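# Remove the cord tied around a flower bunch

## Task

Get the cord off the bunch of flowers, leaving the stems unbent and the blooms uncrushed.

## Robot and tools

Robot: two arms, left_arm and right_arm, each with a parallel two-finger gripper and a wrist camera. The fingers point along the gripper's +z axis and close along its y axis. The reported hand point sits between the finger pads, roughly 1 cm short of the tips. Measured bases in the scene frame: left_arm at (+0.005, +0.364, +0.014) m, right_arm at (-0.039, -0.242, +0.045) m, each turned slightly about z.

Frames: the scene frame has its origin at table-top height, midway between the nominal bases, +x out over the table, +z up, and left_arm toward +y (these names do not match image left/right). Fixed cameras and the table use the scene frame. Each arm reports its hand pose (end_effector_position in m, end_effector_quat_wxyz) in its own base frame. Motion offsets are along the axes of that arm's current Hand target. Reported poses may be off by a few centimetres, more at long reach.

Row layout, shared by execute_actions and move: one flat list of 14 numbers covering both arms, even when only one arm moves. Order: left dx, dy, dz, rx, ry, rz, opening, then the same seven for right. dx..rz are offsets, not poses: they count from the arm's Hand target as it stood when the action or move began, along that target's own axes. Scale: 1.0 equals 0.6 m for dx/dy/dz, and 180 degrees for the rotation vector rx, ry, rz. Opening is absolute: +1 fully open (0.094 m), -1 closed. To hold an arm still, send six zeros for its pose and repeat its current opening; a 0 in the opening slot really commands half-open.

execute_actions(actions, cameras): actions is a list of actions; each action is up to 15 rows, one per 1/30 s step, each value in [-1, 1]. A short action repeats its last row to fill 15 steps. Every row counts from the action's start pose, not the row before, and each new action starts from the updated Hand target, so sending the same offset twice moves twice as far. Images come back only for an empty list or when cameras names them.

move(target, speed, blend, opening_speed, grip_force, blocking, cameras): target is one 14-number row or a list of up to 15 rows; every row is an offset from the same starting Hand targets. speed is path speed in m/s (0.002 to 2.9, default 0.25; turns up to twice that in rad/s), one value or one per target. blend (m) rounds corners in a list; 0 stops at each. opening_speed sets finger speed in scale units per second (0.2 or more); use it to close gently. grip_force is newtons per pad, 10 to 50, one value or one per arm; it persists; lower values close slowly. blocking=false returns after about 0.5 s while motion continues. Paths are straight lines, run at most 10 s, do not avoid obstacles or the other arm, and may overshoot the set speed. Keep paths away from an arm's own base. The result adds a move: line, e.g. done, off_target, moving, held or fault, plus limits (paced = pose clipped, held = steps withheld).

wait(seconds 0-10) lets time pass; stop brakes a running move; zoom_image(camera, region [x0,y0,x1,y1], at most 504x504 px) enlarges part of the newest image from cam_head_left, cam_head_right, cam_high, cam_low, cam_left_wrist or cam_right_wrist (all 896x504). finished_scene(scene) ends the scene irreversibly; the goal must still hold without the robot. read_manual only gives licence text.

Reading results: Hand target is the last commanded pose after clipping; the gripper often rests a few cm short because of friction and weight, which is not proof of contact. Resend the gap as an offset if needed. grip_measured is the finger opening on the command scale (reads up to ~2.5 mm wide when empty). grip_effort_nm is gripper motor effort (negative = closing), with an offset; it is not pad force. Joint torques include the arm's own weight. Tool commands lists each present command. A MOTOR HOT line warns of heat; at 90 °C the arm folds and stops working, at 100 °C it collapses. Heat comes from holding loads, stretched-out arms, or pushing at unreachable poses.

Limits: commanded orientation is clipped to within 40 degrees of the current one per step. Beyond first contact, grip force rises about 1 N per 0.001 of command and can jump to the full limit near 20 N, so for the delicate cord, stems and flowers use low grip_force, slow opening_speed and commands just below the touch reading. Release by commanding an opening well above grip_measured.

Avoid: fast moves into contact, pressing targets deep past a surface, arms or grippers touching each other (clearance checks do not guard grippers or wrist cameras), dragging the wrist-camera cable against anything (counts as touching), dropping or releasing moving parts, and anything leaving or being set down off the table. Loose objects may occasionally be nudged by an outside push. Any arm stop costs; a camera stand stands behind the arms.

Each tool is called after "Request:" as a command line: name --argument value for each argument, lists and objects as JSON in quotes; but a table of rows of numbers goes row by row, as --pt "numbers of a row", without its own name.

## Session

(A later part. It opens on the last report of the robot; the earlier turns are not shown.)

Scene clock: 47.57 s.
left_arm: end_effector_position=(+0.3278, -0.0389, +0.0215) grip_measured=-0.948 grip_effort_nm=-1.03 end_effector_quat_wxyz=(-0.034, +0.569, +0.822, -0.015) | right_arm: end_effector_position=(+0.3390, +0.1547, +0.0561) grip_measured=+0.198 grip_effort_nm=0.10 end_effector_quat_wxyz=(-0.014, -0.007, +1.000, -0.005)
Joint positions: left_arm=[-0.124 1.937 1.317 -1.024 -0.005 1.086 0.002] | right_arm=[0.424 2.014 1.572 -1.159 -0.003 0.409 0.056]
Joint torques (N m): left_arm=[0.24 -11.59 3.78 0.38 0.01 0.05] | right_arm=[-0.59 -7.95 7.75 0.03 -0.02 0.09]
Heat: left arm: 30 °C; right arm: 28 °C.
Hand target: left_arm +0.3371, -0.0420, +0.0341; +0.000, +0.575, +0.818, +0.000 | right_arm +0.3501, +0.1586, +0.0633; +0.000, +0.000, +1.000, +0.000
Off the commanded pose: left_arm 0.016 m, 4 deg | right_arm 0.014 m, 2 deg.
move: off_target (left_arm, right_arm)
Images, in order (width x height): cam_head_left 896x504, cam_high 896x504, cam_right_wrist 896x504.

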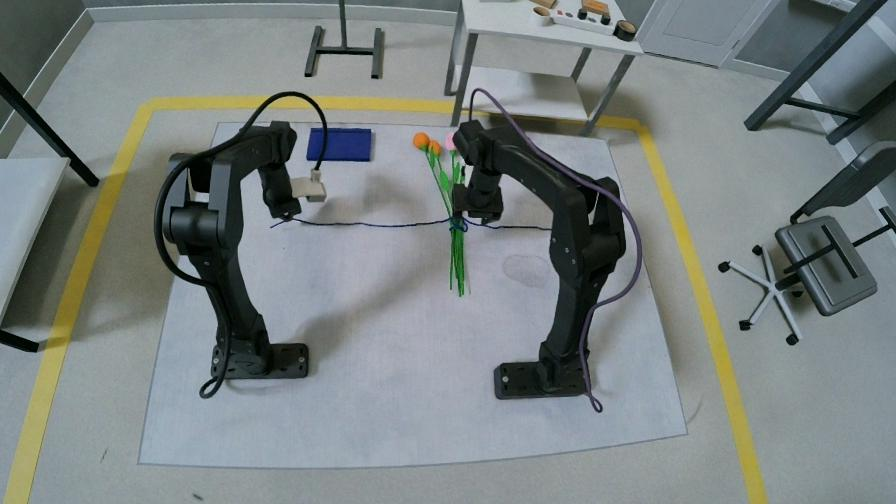

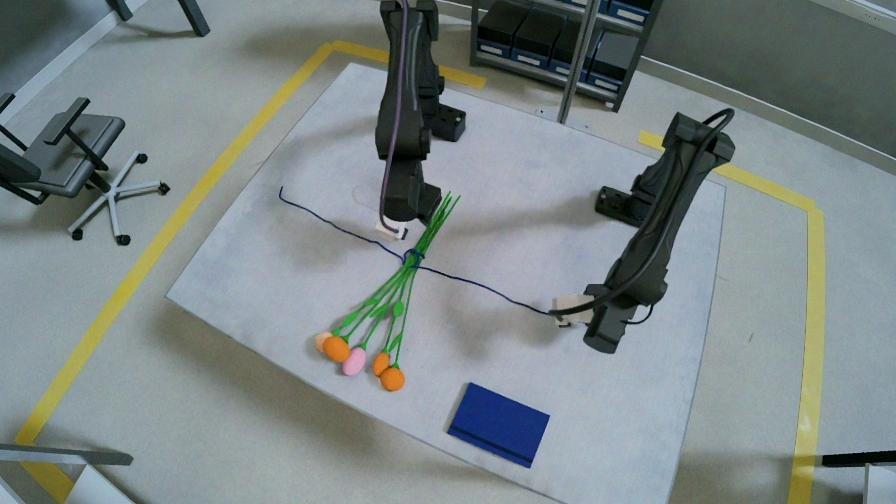

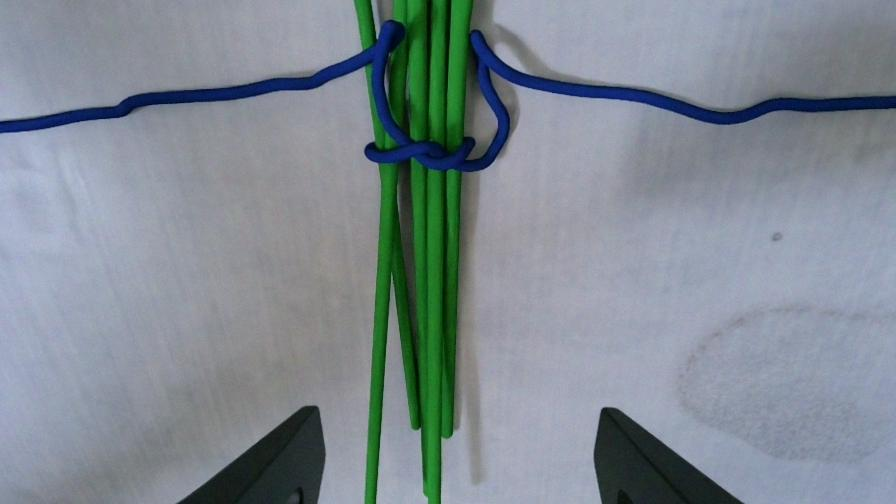

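Request:
move --target '[0,0,0,0,0,0,-1,0.0,0.022,0.147,0,0,0,0.2]' --speed 0.12 --cameras '["cam_right_wrist","cam_head_left","cam_high"]'

Scene clock: 49.50 s.
left_arm: end_effector_position=(+0.3278, -0.0389, +0.0215) grip_measured=-0.948 grip_effort_nm=-1.03 end_effector_quat_wxyz=(-0.034, +0.569, +0.822, -0.015) | right_arm: end_effector_position=(+0.3480, +0.1698, -0.0211) grip_measured=+0.198 grip_effort_nm=0.10 end_effector_quat_wxyz=(-0.006, -0.005, +1.000, -0.002)
Joint positions: left_arm=[-0.124 1.937 1.317 -1.024 -0.005 1.086 0.002] | right_arm=[0.45 2.147 1.454 -0.89 -0.003 0.44 0.056]
Joint torques (N m): left_arm=[0.27 -11.6 3.81 0.38 0 0.04] | right_arm=[0.46 -8.96 3.32 0.31 0.01 0.09]
Heat: left arm: 30 °C; right arm: 28 °C.
Hand target: left_arm +0.3371, -0.0420, +0.0341; +0.000, +0.575, +0.818, +0.000 | right_arm +0.3501, +0.1718, -0.0249; +0.000, +0.000, +1.000, +0.000
Off the commanded pose: left_arm 0.016 m, 4 deg | right_arm 0.005 m, 1 deg.
move: off_target (left_arm)
Images, in order (width x height): cam_head_left 896x504, cam_high 896x504, cam_right_wrist 896x504.

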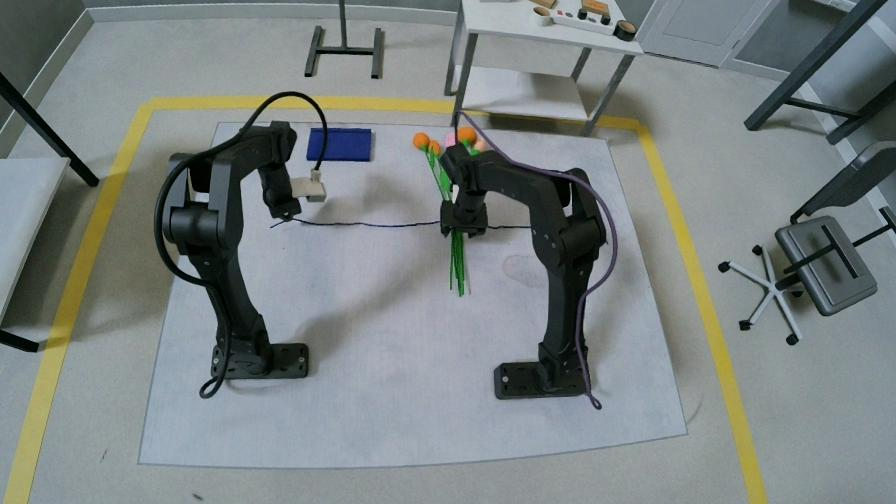

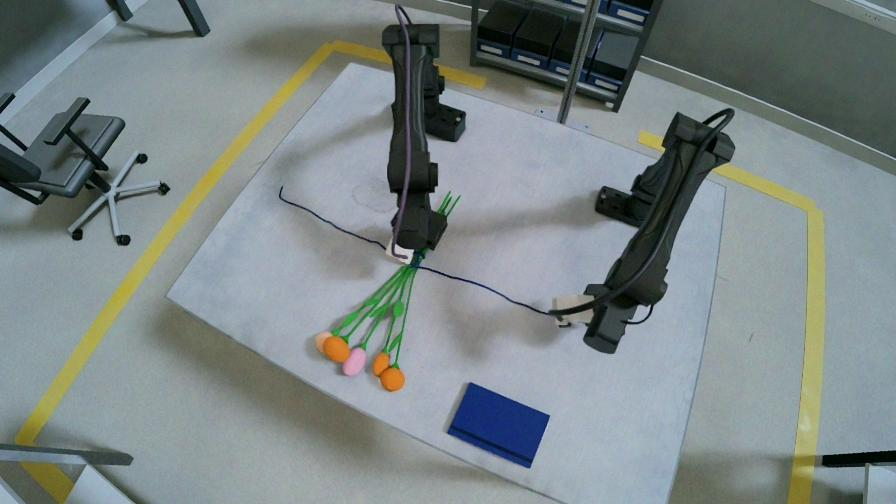

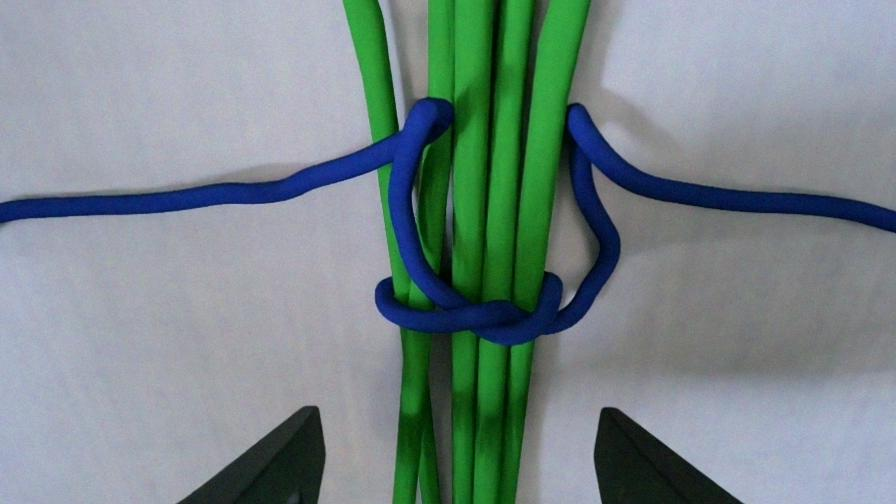

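Request:
move --target '[0.094,0.034,-0.0,0,0,0,-1,0.0,0.0,0.007,0,0,0,-0.25]' --speed 0.05 --opening_speed 0.5 --cameras '["cam_right_wrist","cam_head_left"]'

Scene clock: 52.13 s.
left_arm: end_effector_position=(+0.3276, +0.0186, +0.0220) grip_measured=-0.948 grip_effort_nm=-1.03 end_effector_quat_wxyz=(-0.030, +0.569, +0.821, -0.020) | right_arm: end_effector_position=(+0.3511, +0.1713, -0.0211) grip_measured=-0.248 grip_effort_nm=-0.07 end_effector_quat_wxyz=(+0.000, -0.005, +1.000, +0.001)
Joint positions: left_arm=[0.051 1.928 1.306 -1.021 -0.005 1.263 0.002] | right_arm=[0.45 2.147 1.454 -0.876 -0.003 0.44 0.035]
Joint torques (N m): left_arm=[0.42 -11.41 4.07 0.39 -0.01 0.06] | right_arm=[0.42 -8.5 2.71 0.32 -0.01 0.1]
Heat: left arm: 30 °C; right arm: 28 °C.
Hand target: left_arm +0.3373, +0.0180, +0.0341; +0.000, +0.575, +0.818, +0.000 | right_arm +0.3501, +0.1718, -0.0291; +0.000, +0.000, +1.000, +0.000
Off the commanded pose: left_arm 0.016 m, 4 deg | right_arm 0.008 m, 1 deg.
move: off_target (left_arm)
Images, in order (width x height): cam_head_left 896x504, cam_right_wrist 896x504.

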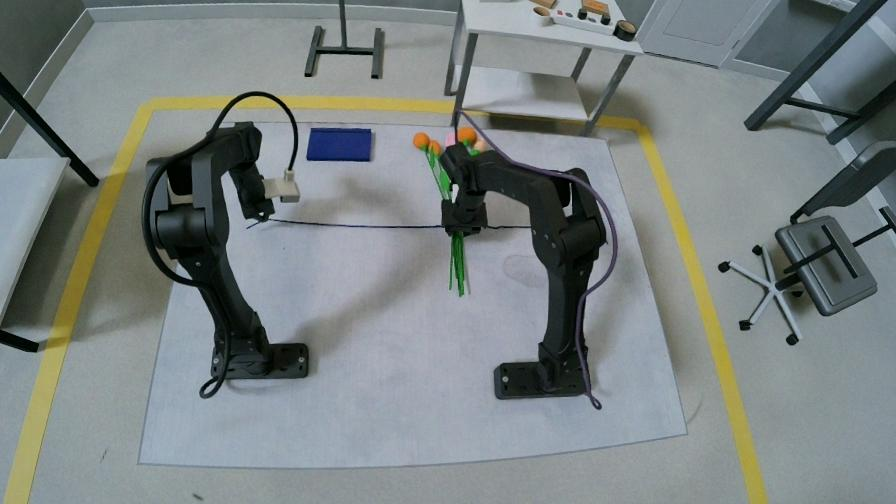

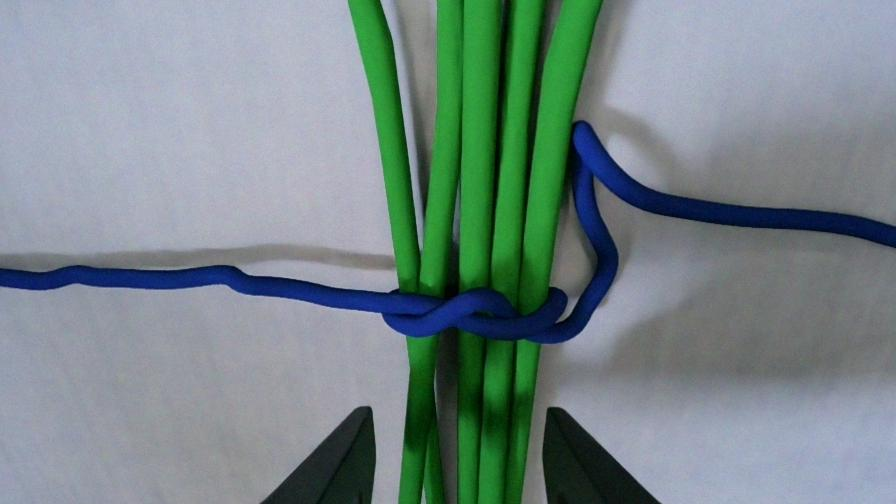

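Request:
move --target '[0.094,0.034,-0.0,0,0,0,-1,0.0,0.0,0.0,0,0,0,-0.25]' --speed 0.06 --cameras '["cam_right_wrist","cam_head_left"]'

Scene clock: 54.77 s.
left_arm: end_effector_position=(+0.3202, +0.0714, +0.0220) grip_measured=-0.948 grip_effort_nm=-1.03 end_effector_quat_wxyz=(-0.027, +0.574, +0.818, -0.025) | right_arm: end_effector_position=(+0.3511, +0.1713, -0.0211) grip_measured=-0.248 grip_effort_nm=-0.07 end_effector_quat_wxyz=(+0.000, -0.005, +1.000, +0.001)
Joint positions: left_arm=[0.214 1.928 1.306 -1.021 -0.005 1.438 0.002] | right_arm=[0.45 2.147 1.454 -0.876 -0.003 0.44 0.035]
Joint torques (N m): left_arm=[0.5 -9.13 7.8 0.28 0 0.06] | right_arm=[0.44 -8.49 2.71 0.35 0 0.09]
Heat: left arm: 30 °C; right arm: 28 °C.
Hand target: left_arm +0.3374, +0.0779, +0.0341; +0.000, +0.575, +0.818, +0.000 | right_arm +0.3501, +0.1718, -0.0291; +0.000, +0.000, +1.000, +0.000
Off the commanded pose: left_arm 0.022 m, 4 deg | right_arm 0.008 m, 1 deg.
move: off_target (left_arm)
Images, in order (width x height): cam_head_left 896x504, cam_right_wrist 896x504.

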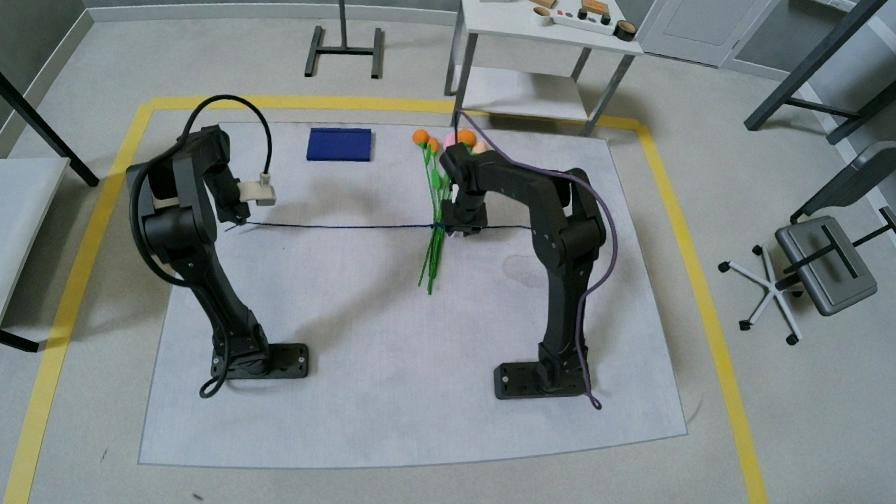

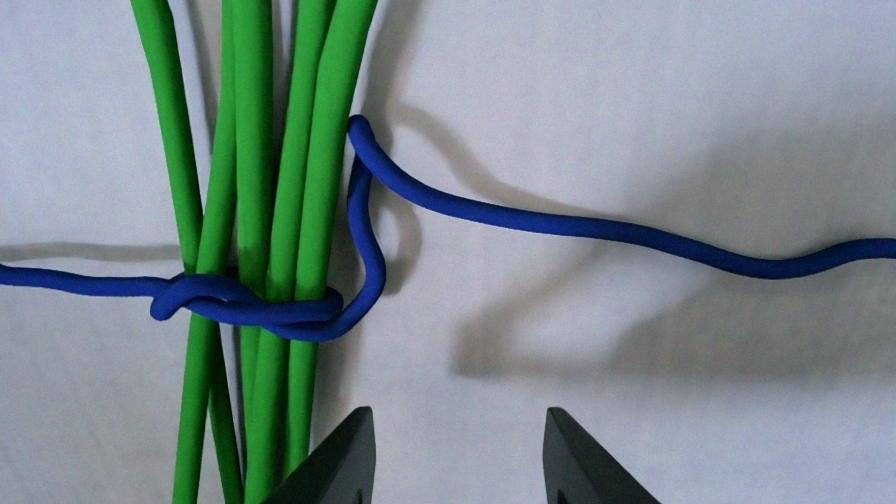

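Request:
move --pt "-0.05 -0.018 0 0 0 0 -1 0 0.085 -0.04 0 0 0 0.3" --pt "-0.05 -0.018 0 0 0 0 -1 0 0.085 0.0265 0 0 0 0.3" --speed 0.1 --cameras '["cam_right_wrist","cam_head_left"]'

Scene clock: 57.87 s.
left_arm: end_effector_position=(+0.3250, +0.0447, +0.0220) grip_measured=-0.948 grip_effort_nm=-1.03 end_effector_quat_wxyz=(-0.028, +0.577, +0.816, -0.023) | right_arm: end_effector_position=(+0.3444, +0.2236, -0.0387) grip_measured=+0.298 grip_effort_nm=0.10 end_effector_quat_wxyz=(-0.008, -0.010, +1.000, -0.004)
Joint positions: left_arm=[0.131 1.928 1.306 -1.021 -0.005 1.361 0.002] | right_arm=[0.573 2.262 1.57 -0.896 -0.001 0.552 0.061]
Joint torques (N m): left_arm=[-0.29 -10.69 5.07 0.35 0.01 -0.11] | right_arm=[-0.24 -9.57 3.14 0.4 -0.01 0.09]
Heat: left arm: 30 °C; right arm: 27 °C.
Hand target: left_arm +0.3374, +0.0460, +0.0341; +0.000, +0.575, +0.818, +0.000 | right_arm +0.3501, +0.2228, -0.0450; +0.000, +0.000, +1.000, +0.000
Off the commanded pose: left_arm 0.017 m, 4 deg | right_arm 0.009 m, 2 deg.
move: off_target (left_arm)
Images, in order (width x height): cam_head_left 896x504, cam_right_wrist 896x504.

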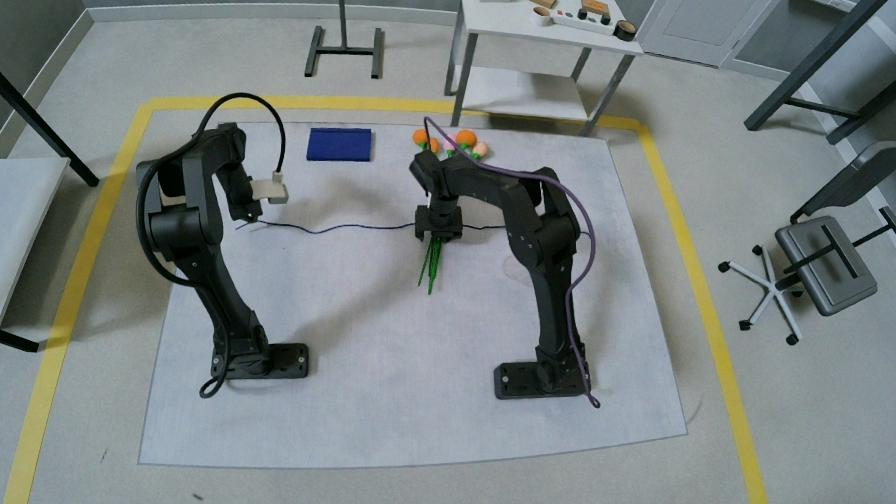

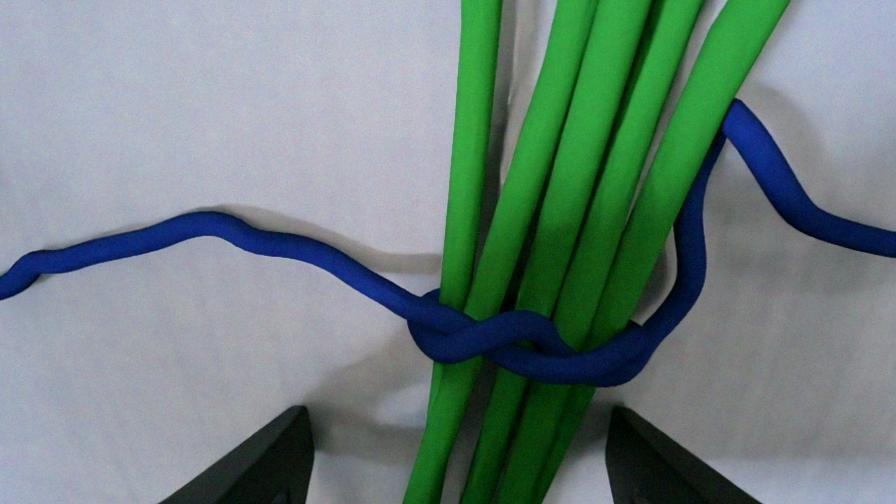

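Request:
move --target '[0.15,0.053,0,0,0,0,-1,0,0,0,0,0,0,0.05]' --speed 0.06 --cameras '["cam_right_wrist","cam_head_left"]'

Scene clock: 60.53 s.
left_arm: end_effector_position=(+0.3270, +0.1336, +0.0291) grip_measured=-0.948 grip_effort_nm=-1.03 end_effector_quat_wxyz=(-0.009, +0.575, +0.818, -0.009) | right_arm: end_effector_position=(+0.3461, +0.2239, -0.0387) grip_measured=+0.052 grip_effort_nm=-0.07 end_effector_quat_wxyz=(-0.005, -0.010, +1.000, -0.003)
Joint positions: left_arm=[0.382 1.965 1.39 -1.021 -0.005 1.608 0.002] | right_arm=[0.571 2.262 1.57 -0.89 -0.001 0.552 0.049]
Joint torques (N m): left_arm=[0.62 -7.27 9.13 0.12 0.03 0.06] | right_arm=[-0.28 -9.43 3.22 0.36 0 0.1]
Heat: left arm: 31 °C; right arm: 27 °C.
Hand target: left_arm +0.3369, +0.1415, +0.0341; +0.000, +0.575, +0.818, +0.000 | right_arm +0.3501, +0.2228, -0.0450; +0.000, +0.000, +1.000, +0.000
Off the commanded pose: left_arm 0.014 m, 1 deg | right_arm 0.008 m, 1 deg.
move: off_target (left_arm)
Images, in order (width x height): cam_head_left 896x504, cam_right_wrist 896x504.

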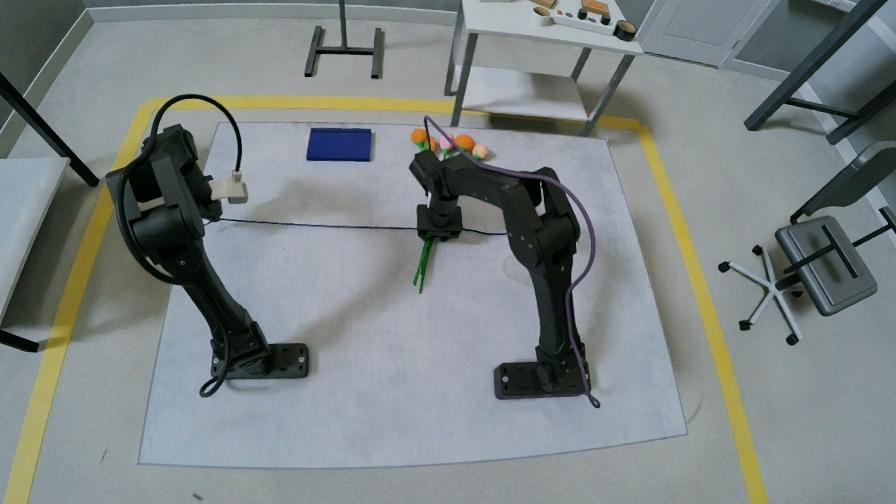

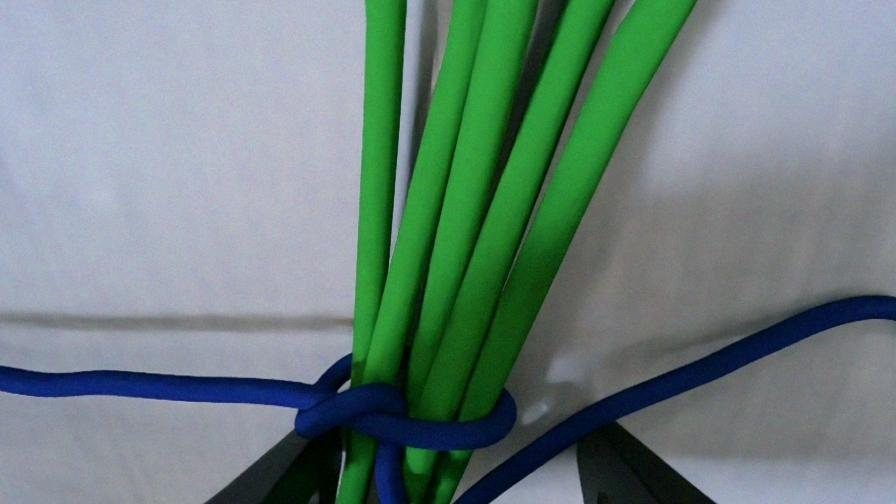

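Request:
move --target '[0.09,0.02,-0.05,0,0,0,-1,0,0,0,0,0,0,0.0]' --speed 0.05 --cameras '["cam_right_wrist","cam_head_left"]'

Scene clock: 63.00 s.
left_arm: end_effector_position=(+0.3278, +0.1885, +0.0580) grip_measured=-0.948 grip_effort_nm=-1.03 end_effector_quat_wxyz=(+0.000, +0.576, +0.818, -0.002) | right_arm: end_effector_position=(+0.3462, +0.2251, -0.0388) grip_measured=+0.002 grip_effort_nm=-0.08 end_effector_quat_wxyz=(-0.004, -0.010, +1.000, -0.001)
Joint positions: left_arm=[0.52 2.008 1.571 -1.138 0.002 1.748 0.002] | right_arm=[0.573 2.262 1.57 -0.887 -0.003 0.554 0.047]
Joint torques (N m): left_arm=[0.64 -7.77 9.52 -0.06 0.03 0.05] | right_arm=[-0.28 -9.54 3.21 0.35 -0.02 0.08]
Heat: left arm: 31 °C; right arm: 27 °C.
Hand target: left_arm +0.3300, +0.1964, +0.0641; +0.000, +0.575, +0.818, +0.000 | right_arm +0.3501, +0.2228, -0.0450; +0.000, +0.000, +1.000, +0.000
Off the commanded pose: left_arm 0.010 m, 0 deg | right_arm 0.008 m, 1 deg.
move: done
Images, in order (width x height): cam_head_left 896x504, cam_right_wrist 896x504.

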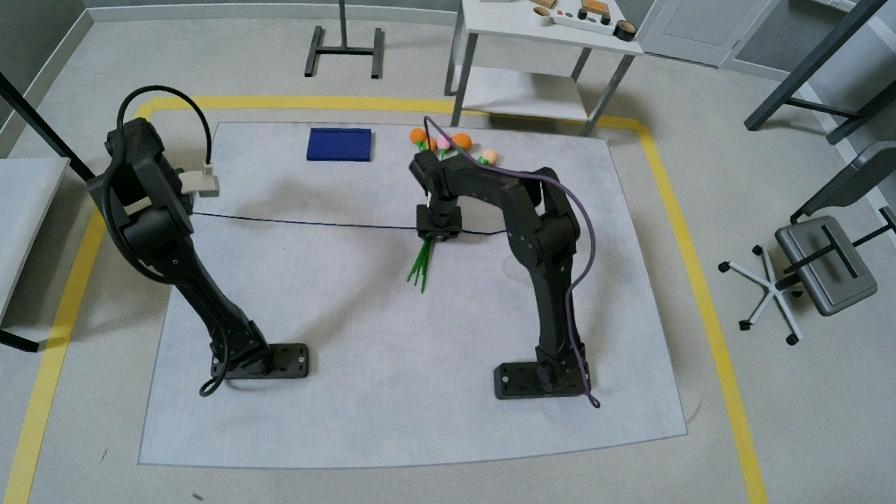

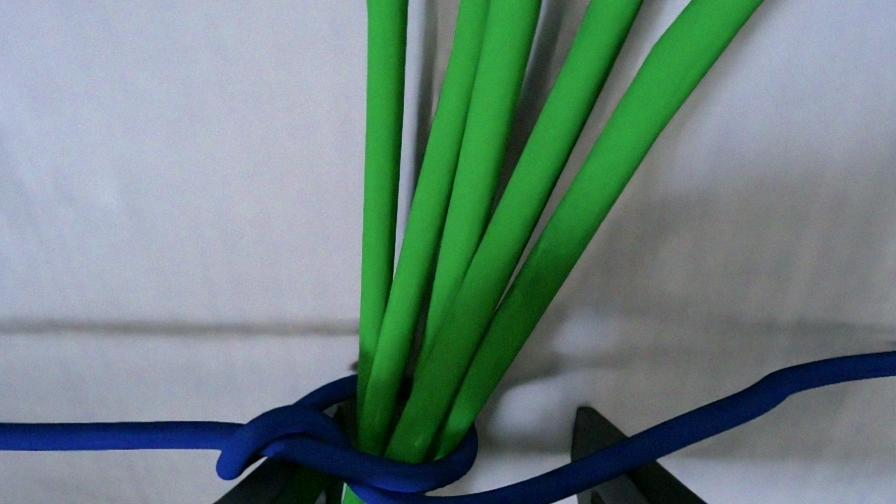

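Request:
wait --seconds 0.1 --cameras '["cam_high","cam_low","cam_head_right"]'

Request:
zoom_image --camera "cam_high" --region '[260, 160, 520, 400]'

Scene clock: 63.43 s.
left_arm: end_effector_position=(+0.3278, +0.1885, +0.0580) grip_measured=-0.948 grip_effort_nm=-1.03 end_effector_quat_wxyz=(+0.000, +0.576, +0.818, -0.002) | right_arm: end_effector_position=(+0.3462, +0.2251, -0.0388) grip_measured=+0.002 grip_effort_nm=-0.07 end_effector_quat_wxyz=(-0.004, -0.010, +1.000, -0.001)
Joint positions: left_arm=[0.52 2.008 1.571 -1.138 0.002 1.748 0.002] | right_arm=[0.573 2.262 1.57 -0.887 -0.003 0.554 0.047]
Joint torques (N m): left_arm=[0.64 -7.79 9.58 -0.08 0.02 0.05] | right_arm=[-0.13 -9.58 3.12 0.33 -0.04 0.05]
Heat: left arm: 31 °C; right arm: 27 °C.
Hand target: left_arm +0.3300, +0.1964, +0.0641; +0.000, +0.575, +0.818, +0.000 | right_arm +0.3501, +0.2228, -0.0450; +0.000, +0.000, +1.000, +0.000
Tool commands: left_gripper/opening=-1.0 right_gripper/opening=+0.0
Off the commanded pose: left_arm 0.010 m, 0 deg | right_arm 0.008 m, 1 deg.
wait: 0.10 s; at rest from the start
Images, in order (width x height): cam_head_right 896x504, cam_high 896x504, cam_low 896x504.

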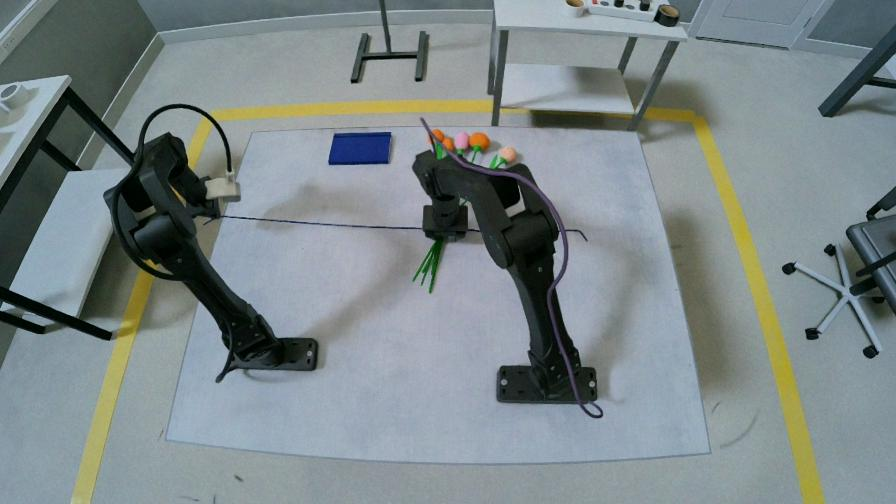

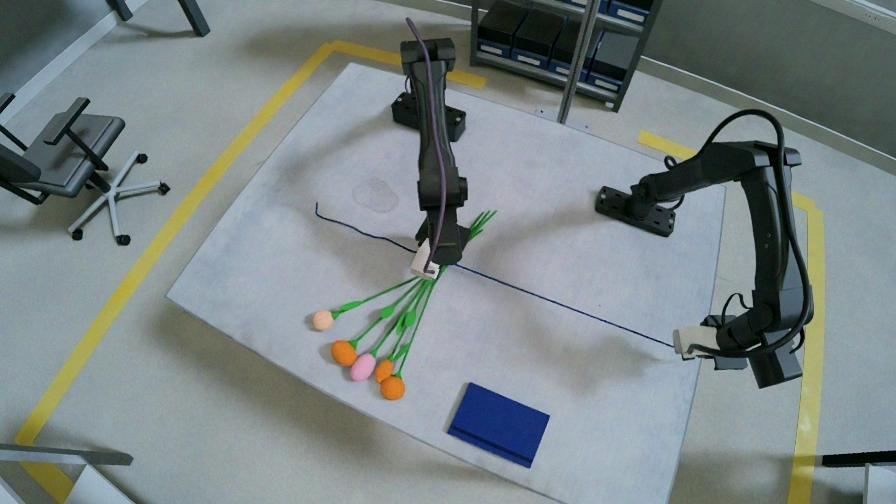

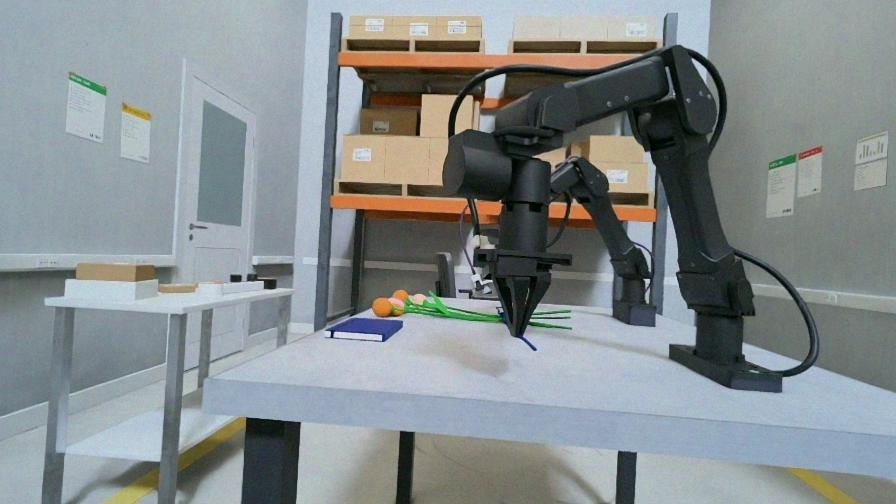

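Scaled by 1.938 from the camera's 896x504 image, which has a finer 1280x720 frame.

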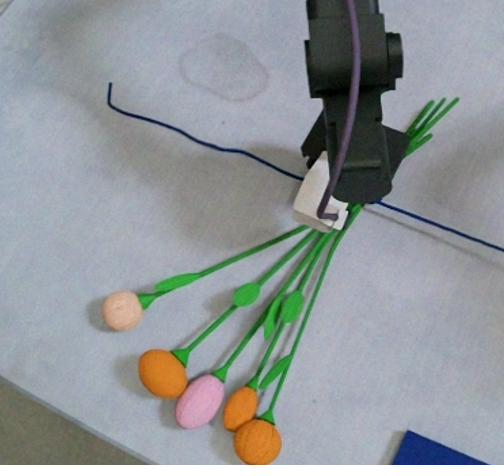

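Request:
move --target '[0.157,0.056,-0.03,0,0,0,-1,0,0,0,0,0,0,0.0]' --speed 0.06 --cameras '["cam_right_wrist","cam_head_left","cam_high"]'

Scene clock: 69.37 s.
left_arm: end_effector_position=(+0.3315, +0.2890, +0.0787) grip_measured=-0.948 grip_effort_nm=-1.03 end_effector_quat_wxyz=(+0.001, +0.576, +0.817, +0.000) | right_arm: end_effector_position=(+0.3471, +0.2260, -0.0388) grip_measured=+0.002 grip_effort_nm=-0.07 end_effector_quat_wxyz=(-0.003, -0.005, +1.000, +0.001)
Joint positions: left_arm=[0.715 2.258 2.044 -1.355 0.001 1.944 0.002] | right_arm=[0.573 2.262 1.57 -0.882 -0.004 0.563 0.047]
Joint torques (N m): left_arm=[0.59 -9.33 9.65 -0.06 -0.05 0.07] | right_arm=[-0.27 -9.47 3.23 0.3 -0.01 0.07]
Heat: left arm: 31 °C; right arm: 27 °C.
Hand target: left_arm +0.3298, +0.2964, +0.0820; +0.000, +0.575, +0.818, +0.000 | right_arm +0.3501, +0.2228, -0.0450; +0.000, +0.000, +1.000, +0.000
Off the commanded pose: left_arm 0.008 m, 0 deg | right_arm 0.008 m, 1 deg.
move: done
Images, in order (width x height): cam_head_left 896x504, cam_high 896x504, cam_right_wrist 896x504.

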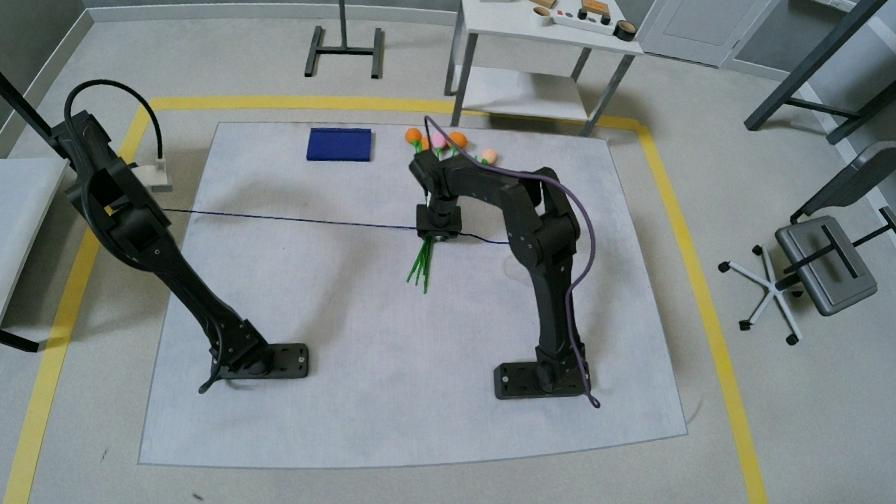

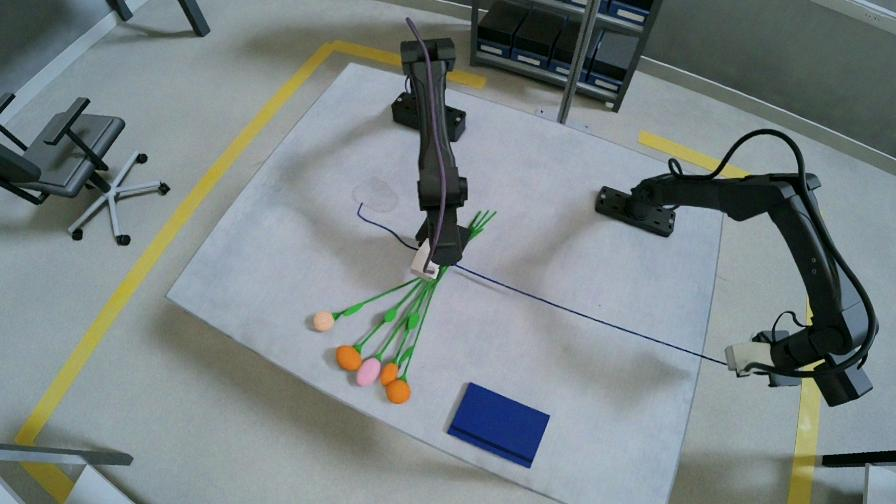

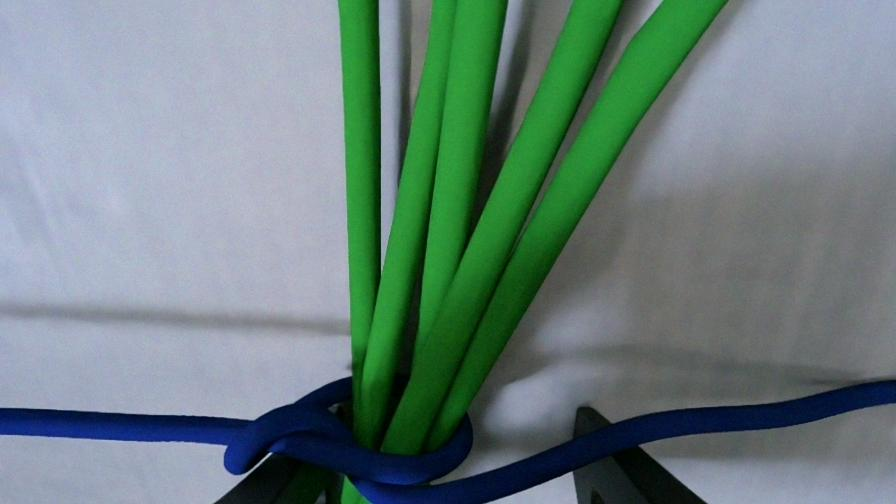

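Request:
move --target '[0.21,0.085,-0.05,0,0,0,-1,0,0,0,0,0,0,0.0]' --speed 0.08 --cameras '["cam_right_wrist","cam_head_left","cam_high"]'

Scene clock: 72.13 s.
left_arm: end_effector_position=(+0.3304, +0.4096, +0.1069) grip_measured=-0.948 grip_effort_nm=-1.03 end_effector_quat_wxyz=(+0.013, +0.564, +0.820, +0.093) | right_arm: end_effector_position=(+0.3474, +0.2269, -0.0388) grip_measured=+0.002 grip_effort_nm=-0.07 end_effector_quat_wxyz=(-0.002, -0.005, +1.000, +0.003)
Joint positions: left_arm=[0.895 2.631 2.822 -1.573 0.013 2.099 0.002] | right_arm=[0.573 2.262 1.57 -0.879 -0.007 0.563 0.047]
Joint torques (N m): left_arm=[0.64 -10.95 9.33 1.02 -0.06 0.06] | right_arm=[-0.23 -9.52 3.25 0.29 0.03 0.06]
Heat: left arm: 31 °C; right arm: 27 °C.
Hand target: left_arm +0.3353, +0.4322, +0.1120; +0.000, +0.575, +0.818, +0.000 | right_arm +0.3501, +0.2228, -0.0450; +0.000, +0.000, +1.000, +0.000
Off the commanded pose: left_arm 0.024 m, 11 deg | right_arm 0.008 m, 1 deg.
elbow stopped short (left arm): the move would have taken joint 3 (elbow) straighter than the controller allows.
joint sent to its limit (left arm) — joint 6 (wrist roll), upper limit. The joint targets are off in position and orientation.
move: off_target (left_arm)
Images, in order (width x height): cam_head_left 896x504, cam_high 896x504, cam_right_wrist 896x504.

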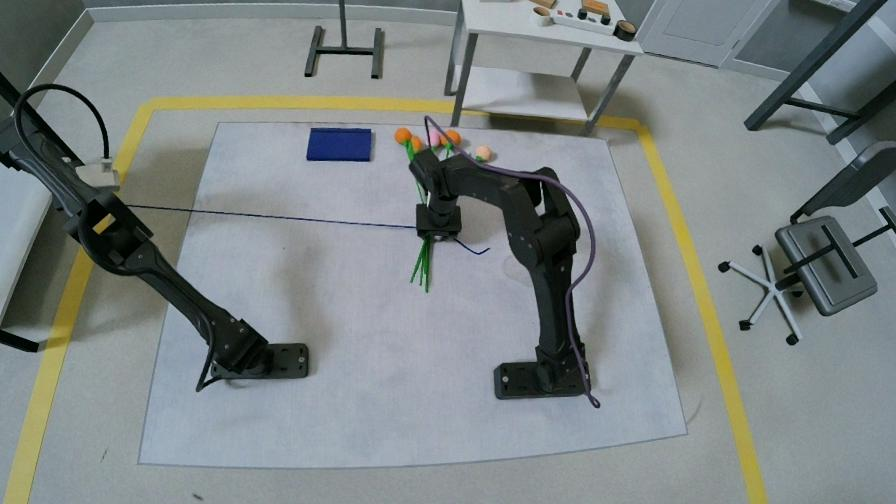

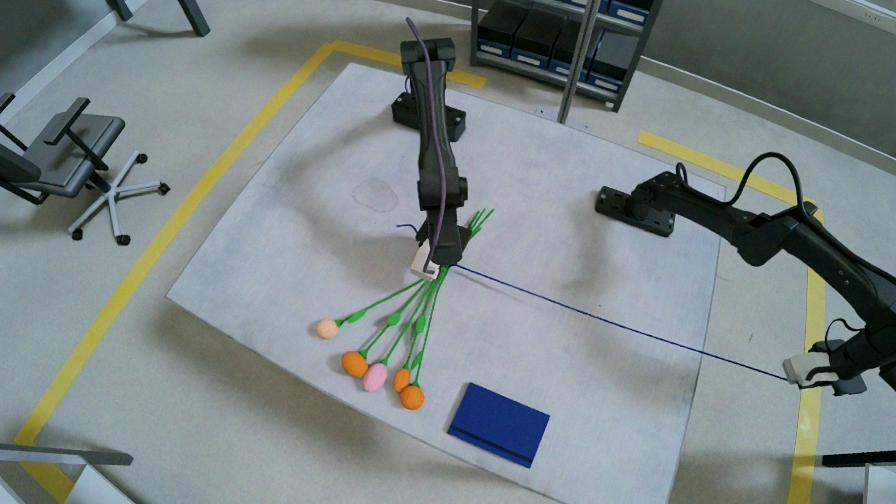

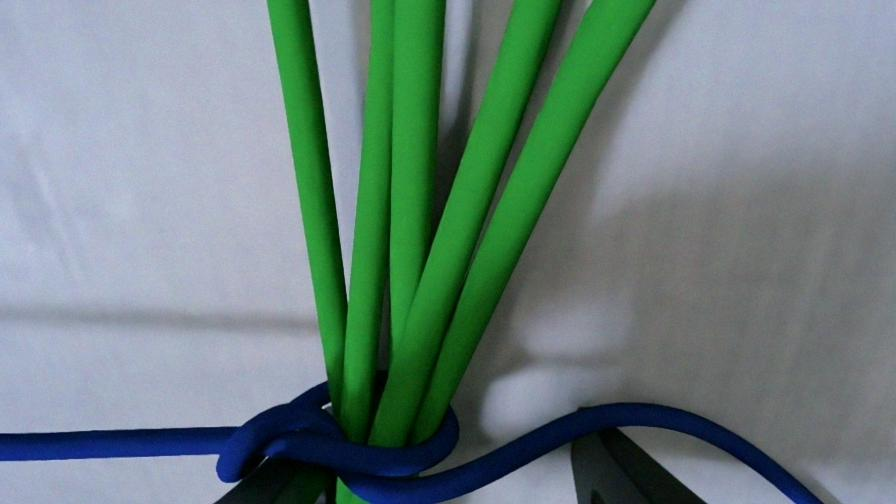

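Request:
move --target '[0.173,0.01,-0.05,-0.235,0.146,0,-1,0,0,0,0,0,0,0.0]' --speed 0.1 --cameras '["cam_right_wrist","cam_head_left","cam_high"]'

Scene clock: 78.67 s.
left_arm: end_effector_position=(+0.3084, +0.5138, +0.0936) grip_measured=-0.948 grip_effort_nm=-1.03 end_effector_quat_wxyz=(+0.036, +0.484, +0.800, +0.353) | right_arm: end_effector_position=(+0.3474, +0.2269, -0.0388) grip_measured=+0.001 grip_effort_nm=-0.06 end_effector_quat_wxyz=(-0.002, -0.005, +1.000, +0.003)
Joint positions: left_arm=[1.054 2.249 1.838 -0.44 0.085 2.11 0.002] | right_arm=[0.573 2.262 1.57 -0.879 -0.007 0.563 0.047]
Joint torques (N m): left_arm=[0.87 -16.7 5.29 2.1 0.07 0] | right_arm=[-0.2 -9.47 3.19 0.26 0.02 0.09]
Heat: left arm: 31 °C; right arm: 27 °C.
Hand target: left_arm +0.3059, +0.5320, +0.1420; +0.024, +0.522, +0.742, +0.420 | right_arm +0.3501, +0.2228, -0.0450; +0.000, +0.000, +1.000, +0.000
Off the commanded pose: left_arm 0.052 m, 11 deg | right_arm 0.008 m, 1 deg.
joint sent to its limit (left arm) — joint 6 (wrist roll), upper limit. The joint targets are off in position and orientation.
move: off_target (left_arm)
Images, in order (width x height): cam_head_left 896x504, cam_high 896x504, cam_right_wrist 896x504.

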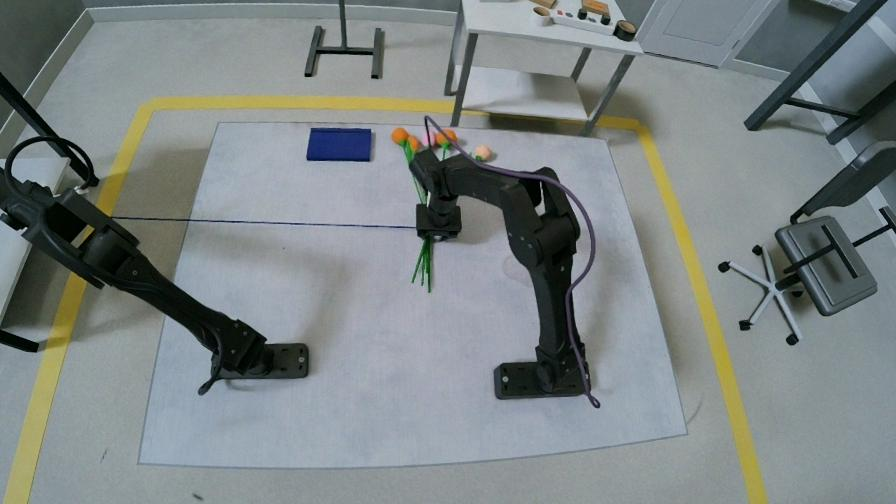

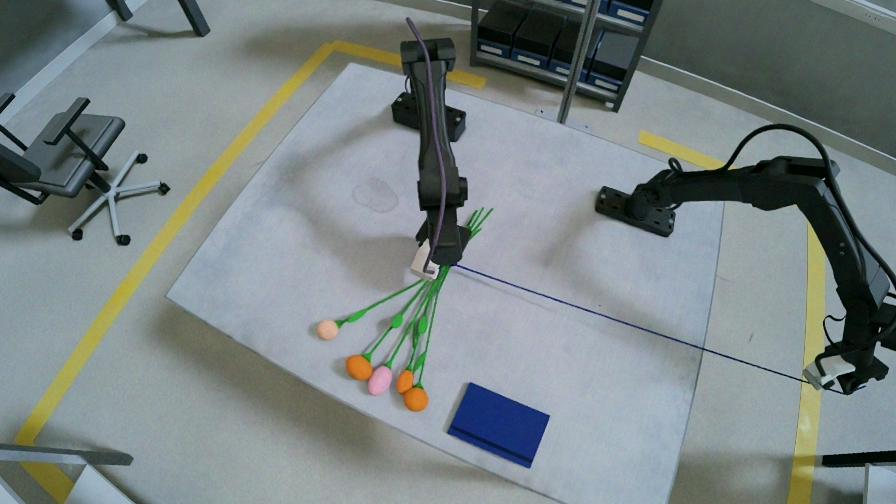

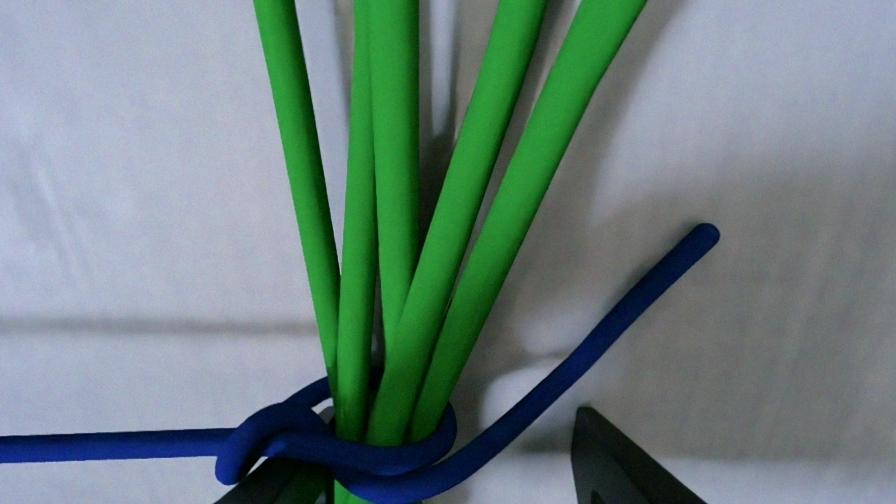

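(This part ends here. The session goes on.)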